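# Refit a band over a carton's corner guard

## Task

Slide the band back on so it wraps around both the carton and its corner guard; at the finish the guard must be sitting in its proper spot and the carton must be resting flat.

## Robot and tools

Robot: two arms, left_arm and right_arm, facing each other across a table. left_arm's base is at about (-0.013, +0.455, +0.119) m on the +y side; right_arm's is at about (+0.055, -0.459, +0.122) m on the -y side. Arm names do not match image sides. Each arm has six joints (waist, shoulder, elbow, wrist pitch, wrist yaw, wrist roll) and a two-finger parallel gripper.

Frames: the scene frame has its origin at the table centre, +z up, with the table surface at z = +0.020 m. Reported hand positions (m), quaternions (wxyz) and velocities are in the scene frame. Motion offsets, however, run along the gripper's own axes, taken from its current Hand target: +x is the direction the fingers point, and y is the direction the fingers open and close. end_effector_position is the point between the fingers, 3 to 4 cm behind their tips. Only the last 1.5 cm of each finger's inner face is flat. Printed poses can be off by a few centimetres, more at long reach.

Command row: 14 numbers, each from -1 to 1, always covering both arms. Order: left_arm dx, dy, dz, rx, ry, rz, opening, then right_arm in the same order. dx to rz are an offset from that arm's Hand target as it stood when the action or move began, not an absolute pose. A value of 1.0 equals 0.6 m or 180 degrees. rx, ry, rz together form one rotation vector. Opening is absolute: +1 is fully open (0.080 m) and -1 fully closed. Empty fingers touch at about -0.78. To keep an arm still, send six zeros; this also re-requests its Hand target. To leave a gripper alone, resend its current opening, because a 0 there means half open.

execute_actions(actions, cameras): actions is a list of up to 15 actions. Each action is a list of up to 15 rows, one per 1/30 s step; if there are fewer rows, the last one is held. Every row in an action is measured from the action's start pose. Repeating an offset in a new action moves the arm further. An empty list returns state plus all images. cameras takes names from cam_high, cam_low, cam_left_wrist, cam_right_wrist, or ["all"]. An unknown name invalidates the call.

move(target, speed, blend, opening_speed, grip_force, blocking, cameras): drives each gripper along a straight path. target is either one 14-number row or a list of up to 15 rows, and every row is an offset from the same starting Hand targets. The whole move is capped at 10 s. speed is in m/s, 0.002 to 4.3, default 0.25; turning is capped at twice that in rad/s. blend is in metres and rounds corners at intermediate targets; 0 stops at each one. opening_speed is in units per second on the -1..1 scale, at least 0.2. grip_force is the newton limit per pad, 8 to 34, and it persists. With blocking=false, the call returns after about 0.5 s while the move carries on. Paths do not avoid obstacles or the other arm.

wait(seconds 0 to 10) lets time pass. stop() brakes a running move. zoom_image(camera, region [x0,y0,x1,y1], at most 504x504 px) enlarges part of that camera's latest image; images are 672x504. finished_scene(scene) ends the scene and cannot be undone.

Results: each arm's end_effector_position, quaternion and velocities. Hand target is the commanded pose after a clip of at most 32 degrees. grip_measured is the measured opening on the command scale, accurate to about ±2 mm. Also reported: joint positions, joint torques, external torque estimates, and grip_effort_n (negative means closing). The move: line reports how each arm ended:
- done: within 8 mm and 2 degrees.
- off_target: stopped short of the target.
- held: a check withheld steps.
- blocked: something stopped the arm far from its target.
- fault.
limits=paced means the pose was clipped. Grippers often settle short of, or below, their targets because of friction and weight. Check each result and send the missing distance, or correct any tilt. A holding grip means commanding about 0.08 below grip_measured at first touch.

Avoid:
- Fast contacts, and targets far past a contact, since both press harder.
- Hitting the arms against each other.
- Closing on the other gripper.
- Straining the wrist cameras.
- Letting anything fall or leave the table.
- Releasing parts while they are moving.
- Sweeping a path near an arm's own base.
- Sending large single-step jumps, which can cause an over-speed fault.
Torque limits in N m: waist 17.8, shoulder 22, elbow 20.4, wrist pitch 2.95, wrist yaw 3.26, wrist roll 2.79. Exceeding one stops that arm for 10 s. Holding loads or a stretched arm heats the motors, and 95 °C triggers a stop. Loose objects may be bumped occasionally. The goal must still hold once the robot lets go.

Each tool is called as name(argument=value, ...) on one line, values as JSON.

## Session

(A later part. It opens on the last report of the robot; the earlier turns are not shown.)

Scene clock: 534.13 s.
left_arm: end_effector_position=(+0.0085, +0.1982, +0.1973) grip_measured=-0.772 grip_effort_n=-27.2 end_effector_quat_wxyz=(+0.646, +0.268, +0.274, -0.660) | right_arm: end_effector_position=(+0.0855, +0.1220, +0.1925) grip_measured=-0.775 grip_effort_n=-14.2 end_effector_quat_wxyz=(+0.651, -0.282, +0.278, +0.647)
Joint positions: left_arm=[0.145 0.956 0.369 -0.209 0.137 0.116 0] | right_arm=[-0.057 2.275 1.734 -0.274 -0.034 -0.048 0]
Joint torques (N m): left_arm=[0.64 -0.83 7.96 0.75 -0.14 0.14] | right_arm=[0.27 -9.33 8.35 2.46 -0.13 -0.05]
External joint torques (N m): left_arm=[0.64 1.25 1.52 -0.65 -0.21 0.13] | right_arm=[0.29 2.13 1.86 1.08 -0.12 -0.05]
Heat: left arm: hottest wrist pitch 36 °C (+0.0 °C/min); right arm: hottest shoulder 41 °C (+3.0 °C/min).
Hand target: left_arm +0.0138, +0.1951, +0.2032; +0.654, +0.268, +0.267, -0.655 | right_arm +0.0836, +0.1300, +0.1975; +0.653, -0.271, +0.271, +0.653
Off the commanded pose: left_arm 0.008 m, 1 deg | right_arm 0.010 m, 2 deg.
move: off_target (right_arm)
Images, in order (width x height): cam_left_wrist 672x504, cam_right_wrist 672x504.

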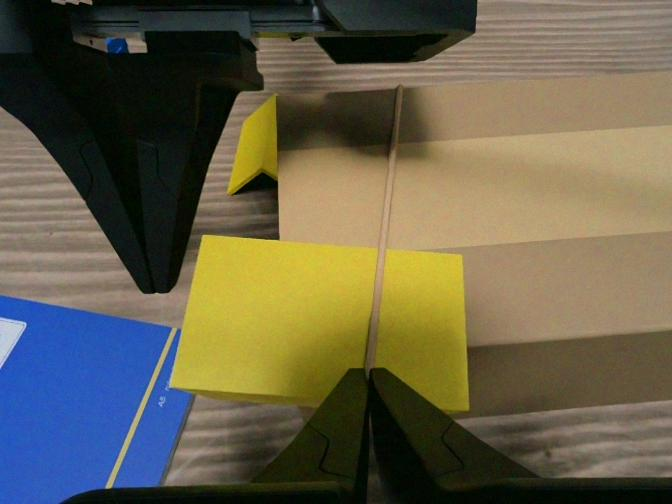

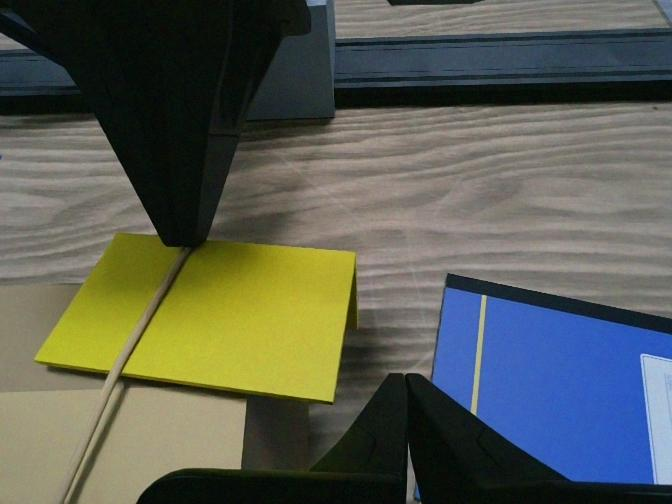

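move(target=[[0.015,0,-0.004,0,0,0,-1,0,0,0,0,0,0,-1],[0.015,0,-0.004,0,0,0,-0.77,0,0.025,0,0,0,0,-1]], speed=0.03, cameras=["cam_left_wrist","cam_right_wrist"])

Scene clock: 540.37 s.
left_arm: end_effector_position=(+0.0099, +0.1902, +0.1974) grip_measured=-0.772 grip_effort_n=8.1 end_effector_quat_wxyz=(+0.649, +0.262, +0.267, -0.662) | right_arm: end_effector_position=(+0.0787, +0.1225, +0.1926) grip_measured=-0.775 grip_effort_n=-14.2 end_effector_quat_wxyz=(+0.655, -0.282, +0.278, +0.644)
Joint positions: left_arm=[0.145 0.994 0.37 -0.152 0.137 0.116 0] | right_arm=[-0.04 2.275 1.734 -0.272 -0.014 -0.031 0]
Joint torques (N m): left_arm=[0.12 0.04 5.81 1.28 -0.27 0.03] | right_arm=[1.1 -9.6 7.86 2.61 -0.05 0.14]
External joint torques (N m): left_arm=[0.11 2.3 -0.63 -0.15 -0.33 0.03] | right_arm=[1.13 1.98 1.26 1.19 -0.04 0.14]
Heat: left arm: hottest wrist pitch 36 °C (+0.0 °C/min); right arm: hottest shoulder 42 °C (+4.0 °C/min).
Hand target: left_arm +0.0137, +0.1903, +0.1952; +0.654, +0.268, +0.267, -0.655 | right_arm +0.0686, +0.1300, +0.1975; +0.653, -0.271, +0.271, +0.653
Off the commanded pose: left_arm 0.004 m, 1 deg | right_arm 0.013 m, 2 deg.
move: off_target (right_arm)
Images, in order (width x height): cam_left_wrist 672x504, cam_right_wrist 672x504.

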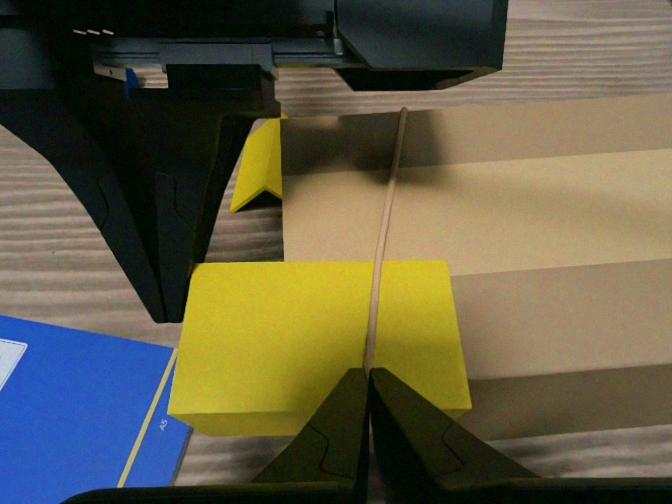

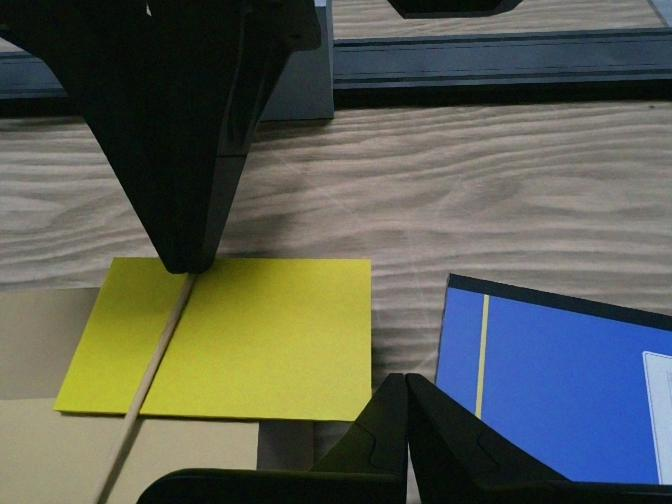

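move(target=[[-0.007,0,0,0,0,0,-0.8,0,0,0,0,0,0,-1],[-0.007,0,0,0,0,0,-0.8,0,0.042,0,0,0,0,-1]], speed=0.02, cameras=["cam_left_wrist","cam_right_wrist"])

Scene clock: 546.50 s.
left_arm: end_effector_position=(+0.0095, +0.1926, +0.1979) grip_measured=-0.772 grip_effort_n=-27.7 end_effector_quat_wxyz=(+0.648, +0.264, +0.269, -0.662) | right_arm: end_effector_position=(+0.0633, +0.1229, +0.1927) grip_measured=-0.775 grip_effort_n=-13.7 end_effector_quat_wxyz=(+0.662, -0.282, +0.278, +0.636)
Joint positions: left_arm=[0.145 0.981 0.37 -0.171 0.137 0.116 0] | right_arm=[-0.002 2.275 1.734 -0.272 0.032 0.006 0]
Joint torques (N m): left_arm=[0.34 -1.02 6.24 0.52 -0.19 0.09] | right_arm=[2.56 -9.72 7.57 2.61 -0.33 0.15]
External joint torques (N m): left_arm=[0.35 1.24 -0.23 -0.91 -0.25 0.09] | right_arm=[2.55 1.98 0.9 1.17 -0.34 0.14]
Heat: left arm: hottest wrist pitch 36 °C (+1.0 °C/min); right arm: hottest shoulder 42 °C (+4.0 °C/min).
Hand target: left_arm +0.0138, +0.1933, +0.1981; +0.654, +0.268, +0.267, -0.655 | right_arm +0.0434, +0.1300, +0.1975; +0.653, -0.271, +0.271, +0.653
Off the commanded pose: left_arm 0.004 m, 1 deg | right_arm 0.022 m, 3 deg.
move: off_target (right_arm)
Images, in order (width x height): cam_left_wrist 672x504, cam_right_wrist 672x504.

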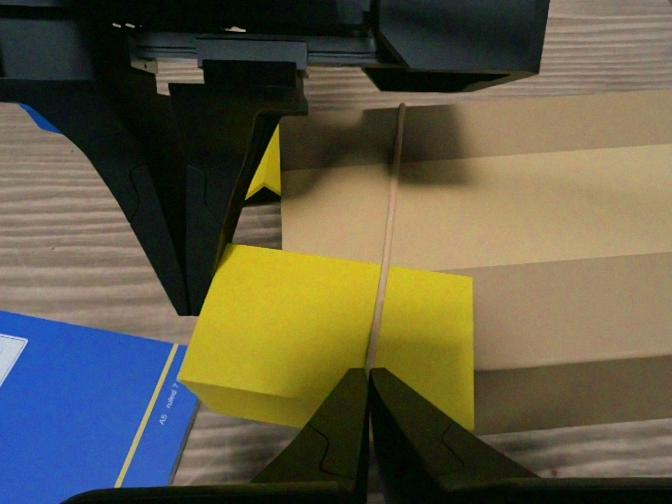

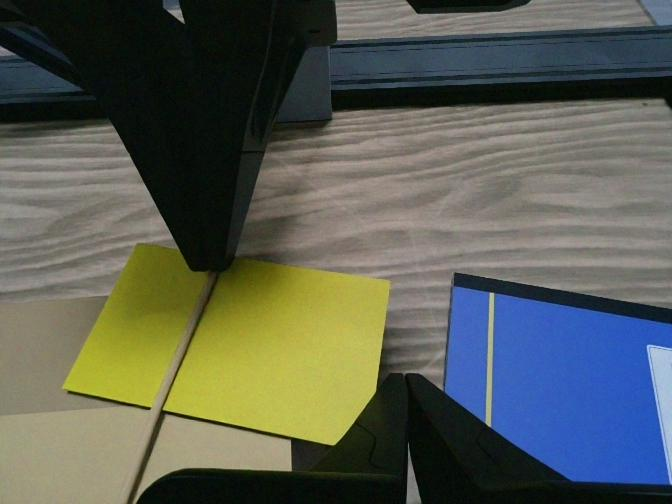

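move(target=[[-0.004,0,0,0,0,0,-0.73,0,0,0,0,0,0,-1],[-0.004,0,0,0,0,0,-0.73,0,0.01,0,0,0,0,-1]], speed=0.02, cameras=["cam_left_wrist","cam_right_wrist"])

Scene clock: 551.90 s.
left_arm: end_effector_position=(+0.0086, +0.1950, +0.1980) grip_measured=-0.733 grip_effort_n=16.5 end_effector_quat_wxyz=(+0.647, +0.264, +0.271, -0.662) | right_arm: end_effector_position=(+0.0585, +0.1229, +0.1927) grip_measured=-0.775 grip_effort_n=-13.3 end_effector_quat_wxyz=(+0.663, -0.281, +0.278, +0.635)
Joint positions: left_arm=[0.145 0.968 0.369 -0.186 0.14 0.116 0.002] | right_arm=[0.009 2.275 1.734 -0.272 0.041 0.015 0]
Joint torques (N m): left_arm=[0.53 -1.3 6.49 0.53 -0.23 0.14] | right_arm=[2.63 -9.73 7.66 2.56 -0.34 0.12]
External joint torques (N m): left_arm=[0.52 0.88 0.01 -0.89 -0.29 0.14] | right_arm=[2.53 1.9 1.03 1.13 -0.35 0.12]
Heat: left arm: hottest wrist pitch 35 °C (+0.0 °C/min); right arm: hottest shoulder 43 °C (+5.0 °C/min).
Hand target: left_arm +0.0138, +0.1950, +0.1998; +0.654, +0.268, +0.267, -0.655 | right_arm +0.0374, +0.1300, +0.1975; +0.653, -0.271, +0.271, +0.653
Off the commanded pose: left_arm 0.005 m, 1 deg | right_arm 0.023 m, 3 deg.
move: off_target (right_arm)
Images, in order (width x height): cam_left_wrist 672x504, cam_right_wrist 672x504.

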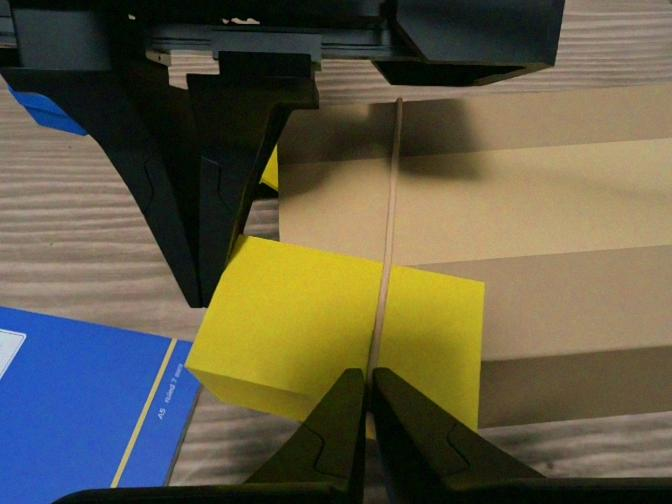

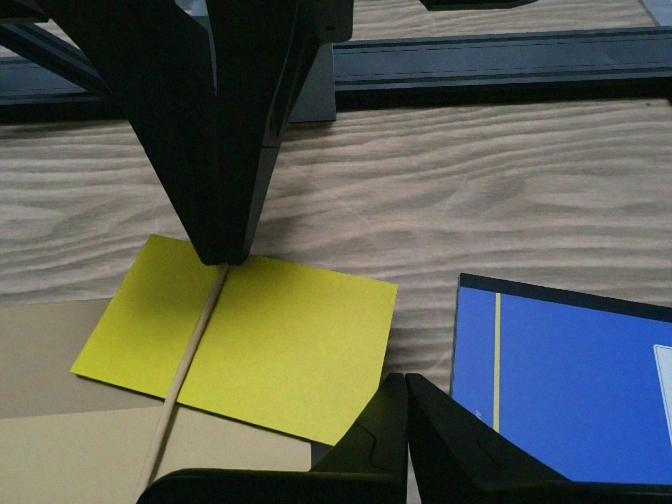

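move(target=[[-0.004,0,0,0,0,0,-0.6,0,0,0,0,0,0,-1],[-0.07,0,0,0,0,0,-0.6,0,-0.05,0,0,0,0,-1]], speed=0.05, cameras=["cam_left_wrist","cam_right_wrist"])

Scene clock: 557.77 s.
left_arm: end_effector_position=(+0.0120, +0.2294, +0.2163) grip_measured=-0.603 grip_effort_n=16.0 end_effector_quat_wxyz=(+0.649, +0.277, +0.283, -0.650) | right_arm: end_effector_position=(+0.0707, +0.1231, +0.1929) grip_measured=-0.775 grip_effort_n=-12.8 end_effector_quat_wxyz=(+0.653, -0.281, +0.277, +0.646)
Joint positions: left_arm=[0.191 0.757 0.404 -0.473 0.15 0.147 0.008] | right_arm=[-0.025 2.275 1.734 -0.271 -0.008 -0.022 0]
Joint torques (N m): left_arm=[0.22 -1.31 9.19 1.05 0.18 0.13] | right_arm=[-0.05 -9.62 7.85 2.41 -0.19 -0.12]
External joint torques (N m): left_arm=[0.22 -0.13 2.45 -0.34 0.11 0.13] | right_arm=[-0.07 2 1.23 0.99 -0.18 -0.12]
Heat: left arm: hottest wrist pitch 35 °C (-1.0 °C/min); right arm: hottest shoulder 43 °C (+4.0 °C/min).
Hand target: left_arm +0.0138, +0.2250, +0.2292; +0.654, +0.268, +0.267, -0.655 | right_arm +0.0674, +0.1300, +0.1975; +0.653, -0.271, +0.271, +0.653
Off the commanded pose: left_arm 0.014 m, 2 deg | right_arm 0.009 m, 2 deg.
move: off_target (left_arm, right_arm)
Images, in order (width x height): cam_left_wrist 672x504, cam_right_wrist 672x504.

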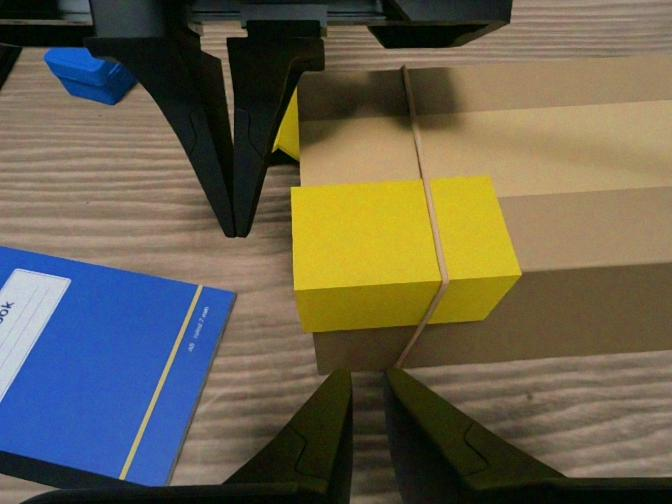

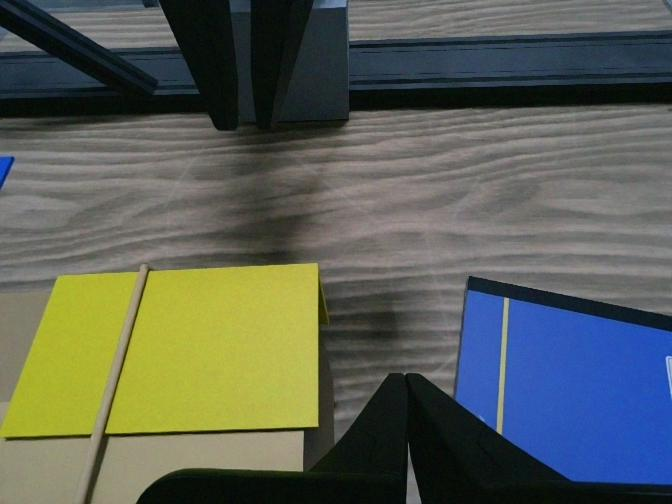

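move(target=[[-0.04,0,0,0,0,0,-0.6,0,0.041,0,0,0,0,-1],[-0.04,0,0,0,0,0,-0.6,0,-0.03,0,0,0,0,-1],[-0.04,0,0,0,0,0,-0.6,-0.26,0.08,-0.03,0,0,0,-1]], speed=[0.025,0.06,0.12], cameras=["cam_left_wrist","cam_right_wrist"])

Scene clock: 570.23 s.
left_arm: end_effector_position=(+0.0127, +0.2454, +0.2339) grip_measured=-0.603 grip_effort_n=16.0 end_effector_quat_wxyz=(+0.650, +0.275, +0.282, -0.650) | right_arm: end_effector_position=(+0.0198, +0.0103, +0.2900) grip_measured=-0.775 grip_effort_n=-12.3 end_effector_quat_wxyz=(+0.649, -0.277, +0.272, +0.654)
Joint positions: left_arm=[0.226 0.657 0.453 -0.623 0.173 0.171 0.008] | right_arm=[0.099 1.757 1.364 -0.406 0.063 0.06 0]
Joint torques (N m): left_arm=[0.24 -0.76 9.28 1.03 0.2 0.14] | right_arm=[-0.12 -9.45 4.85 1.1 0.12 0.14]
External joint torques (N m): left_arm=[0.24 -0.06 2.56 -0.35 0.12 0.14] | right_arm=[-0.09 -1.25 -1.96 -0.34 0.08 0.13]
Heat: left arm: hottest wrist pitch 35 °C (-2.0 °C/min); right arm: hottest shoulder 44 °C (+5.1 °C/min).
Hand target: left_arm +0.0139, +0.2421, +0.2460; +0.654, +0.268, +0.267, -0.655 | right_arm +0.0195, +0.0071, +0.2952; +0.653, -0.271, +0.271, +0.653
Off the commanded pose: left_arm 0.013 m, 2 deg | right_arm 0.006 m, 1 deg.
move: off_target (left_arm)
Images, in order (width x height): cam_left_wrist 672x504, cam_right_wrist 672x504.

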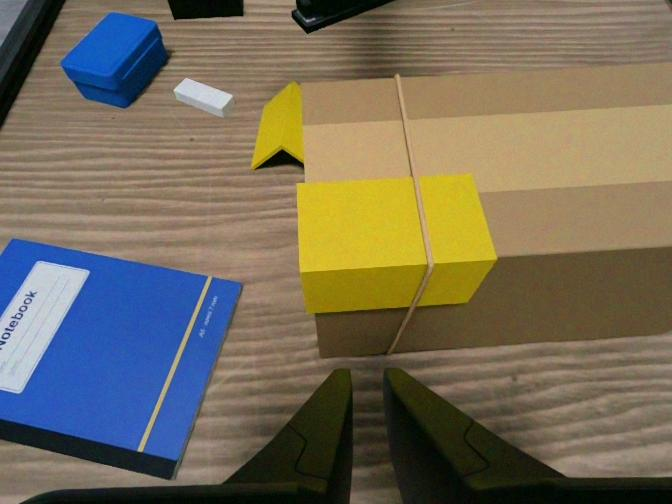

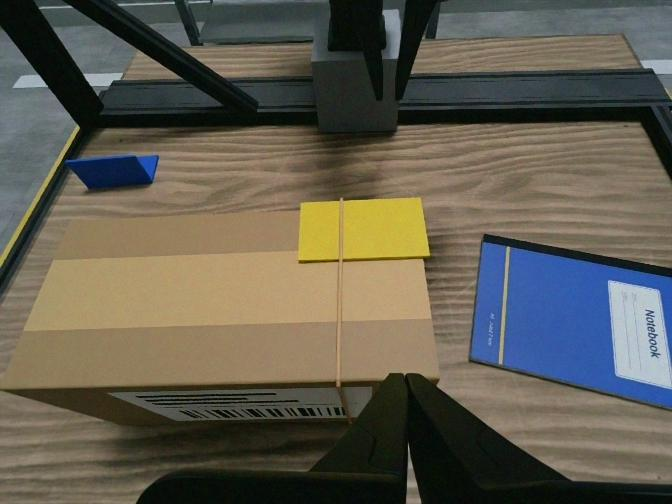

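move(target=[[0,0.08,0,0,0,0,-1,0,0,0,0,0,0,-1],[0.135,0.08,-0.009,0,0,0,-1,0,0,0,0,0,0,-1],[0.135,0.0397,-0.009,0,0,0,-1,0,0,0,0,0,0,-1],[0.135,0.058,-0.009,0,0,0,-1,0,0,0,0,0,0,-1],[0.0,0.058,0,0,0,0,-1,0,0,0,0,0,0,-1],[0.0,0,0,0,0,0,-1,0,0,0,0,0,0,-1]], speed=[0.12,0.08,0.025,0.05,0.12,0.12], cameras=["cam_left_wrist","cam_right_wrist"])

Scene clock: 584.97 s.
left_arm: end_effector_position=(+0.0152, +0.2415, +0.2454) grip_measured=-0.774 grip_effort_n=-17.0 end_effector_quat_wxyz=(+0.655, +0.268, +0.271, -0.652) | right_arm: end_effector_position=(+0.0198, +0.0103, +0.2900) grip_measured=-0.775 grip_effort_n=-12.3 end_effector_quat_wxyz=(+0.649, -0.277, +0.272, +0.654)
Joint positions: left_arm=[0.239 0.658 0.482 -0.623 0.18 0.179 0] | right_arm=[0.099 1.757 1.364 -0.406 0.063 0.06 0]
Joint torques (N m): left_arm=[-0.24 -0.82 5.62 1.06 -0.05 -0.09] | right_arm=[-0.12 -9.45 4.87 1.1 0.11 0.14]
External joint torques (N m): left_arm=[-0.25 -0.09 -1.12 -0.34 -0.13 -0.09] | right_arm=[-0.11 -1.17 -1.94 -0.34 0.07 0.14]
Heat: left arm: hottest wrist pitch 35 °C (-2.0 °C/min); right arm: hottest shoulder 46 °C (+6.0 °C/min).
Hand target: left_arm +0.0139, +0.2421, +0.2460; +0.654, +0.268, +0.267, -0.655 | right_arm +0.0195, +0.0071, +0.2952; +0.653, -0.271, +0.271, +0.653
Off the commanded pose: left_arm 0.002 m, 1 deg | right_arm 0.006 m, 1 deg.
move: done
Images, in order (width x height): cam_left_wrist 672x504, cam_right_wrist 672x504.

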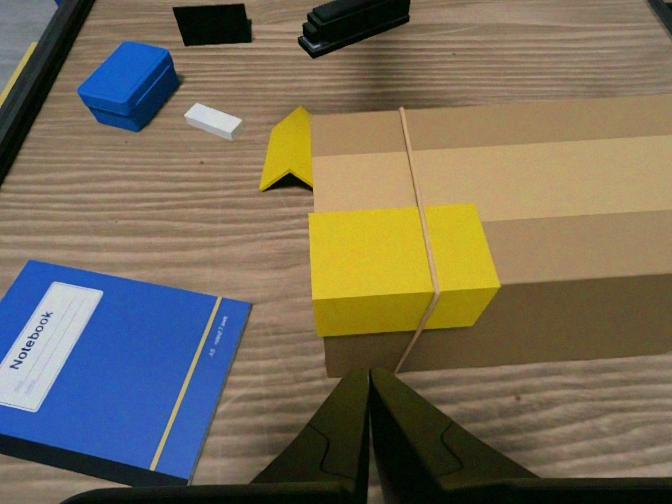

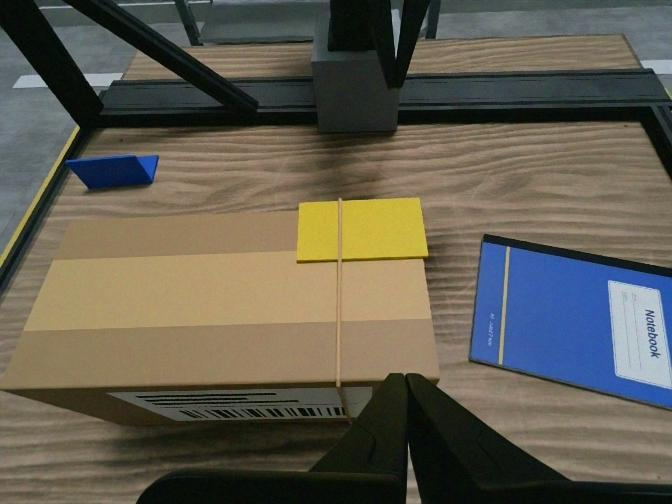

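move(target=[[0,0.075,0,0,0,0,-1,-0.05,0,0,0,0,0,-1],[0.135,0.075,-0.009,0,0,0,-1,-0.05,0,0,0,0,0,-1],[0.135,0.0335,-0.009,0,0,0,-1,-0.05,0,0,0,0,0,-1],[0.135,0.053,-0.009,0,0,0,-1,-0.05,0,0,0,0,0,-1],[0.0,0.053,0,0,0,0,-1,-0.05,0,0,0,0,0,-1],[0.0,0,0,0,0,0,-1,-0.05,0,0,0,0,0,-1]], speed=[0.12,0.08,0.025,0.05,0.12,0.12], cameras=["cam_left_wrist","cam_right_wrist"])

Scene clock: 594.57 s.
left_arm: end_effector_position=(+0.0151, +0.2419, +0.2442) grip_measured=-0.774 grip_effort_n=-16.5 end_effector_quat_wxyz=(+0.654, +0.269, +0.272, -0.652) | right_arm: end_effector_position=(+0.0215, -0.0104, +0.3117) grip_measured=-0.775 grip_effort_n=-12.3 end_effector_quat_wxyz=(+0.650, -0.276, +0.273, +0.653)
Joint positions: left_arm=[0.239 0.658 0.479 -0.623 0.18 0.179 0] | right_arm=[0.101 1.669 1.35 -0.479 0.066 0.064 0]
Joint torques (N m): left_arm=[-0.23 -0.84 6.01 1.06 -0.06 -0.09] | right_arm=[0.28 -8.85 4.88 1.07 0.13 0.13]
External joint torques (N m): left_arm=[-0.24 -0.13 -0.7 -0.32 -0.14 -0.09] | right_arm=[0.32 -1.25 -1.96 -0.38 0.09 0.13]
Heat: left arm: hottest wrist pitch 36 °C (+0.0 °C/min); right arm: hottest shoulder 45 °C (+4.0 °C/min).
Hand target: left_arm +0.0139, +0.2421, +0.2460; +0.654, +0.268, +0.267, -0.655 | right_arm +0.0195, -0.0141, +0.3164; +0.653, -0.271, +0.271, +0.653
Off the commanded pose: left_arm 0.002 m, 1 deg | right_arm 0.006 m, 1 deg.
move: done
Images, in order (width x height): cam_left_wrist 672x504, cam_right_wrist 672x504.

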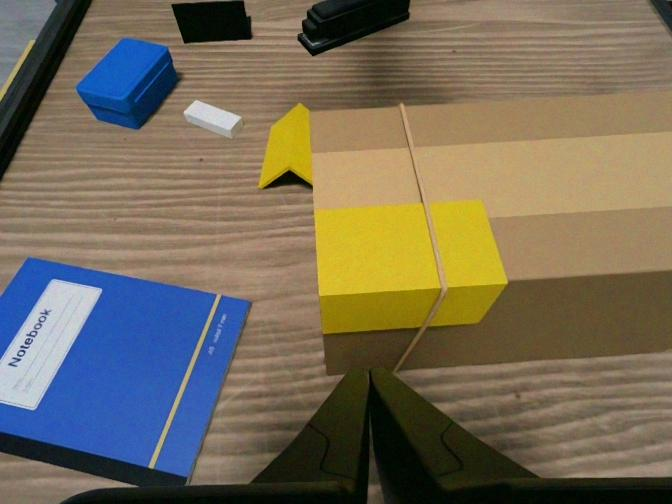

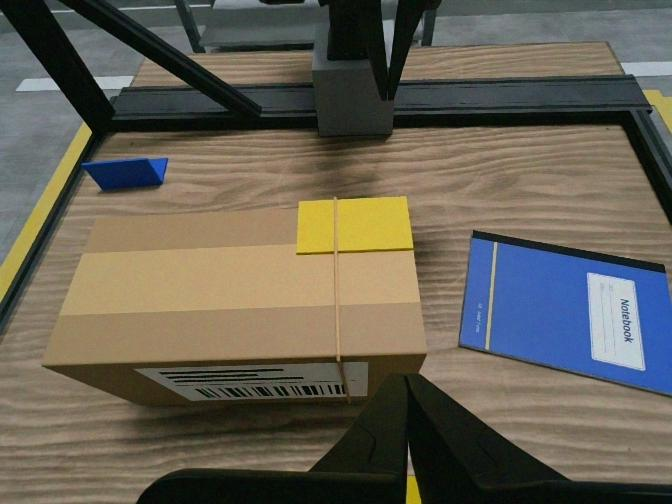

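finished_scene(scene=2)

The scene is finished: the task was done.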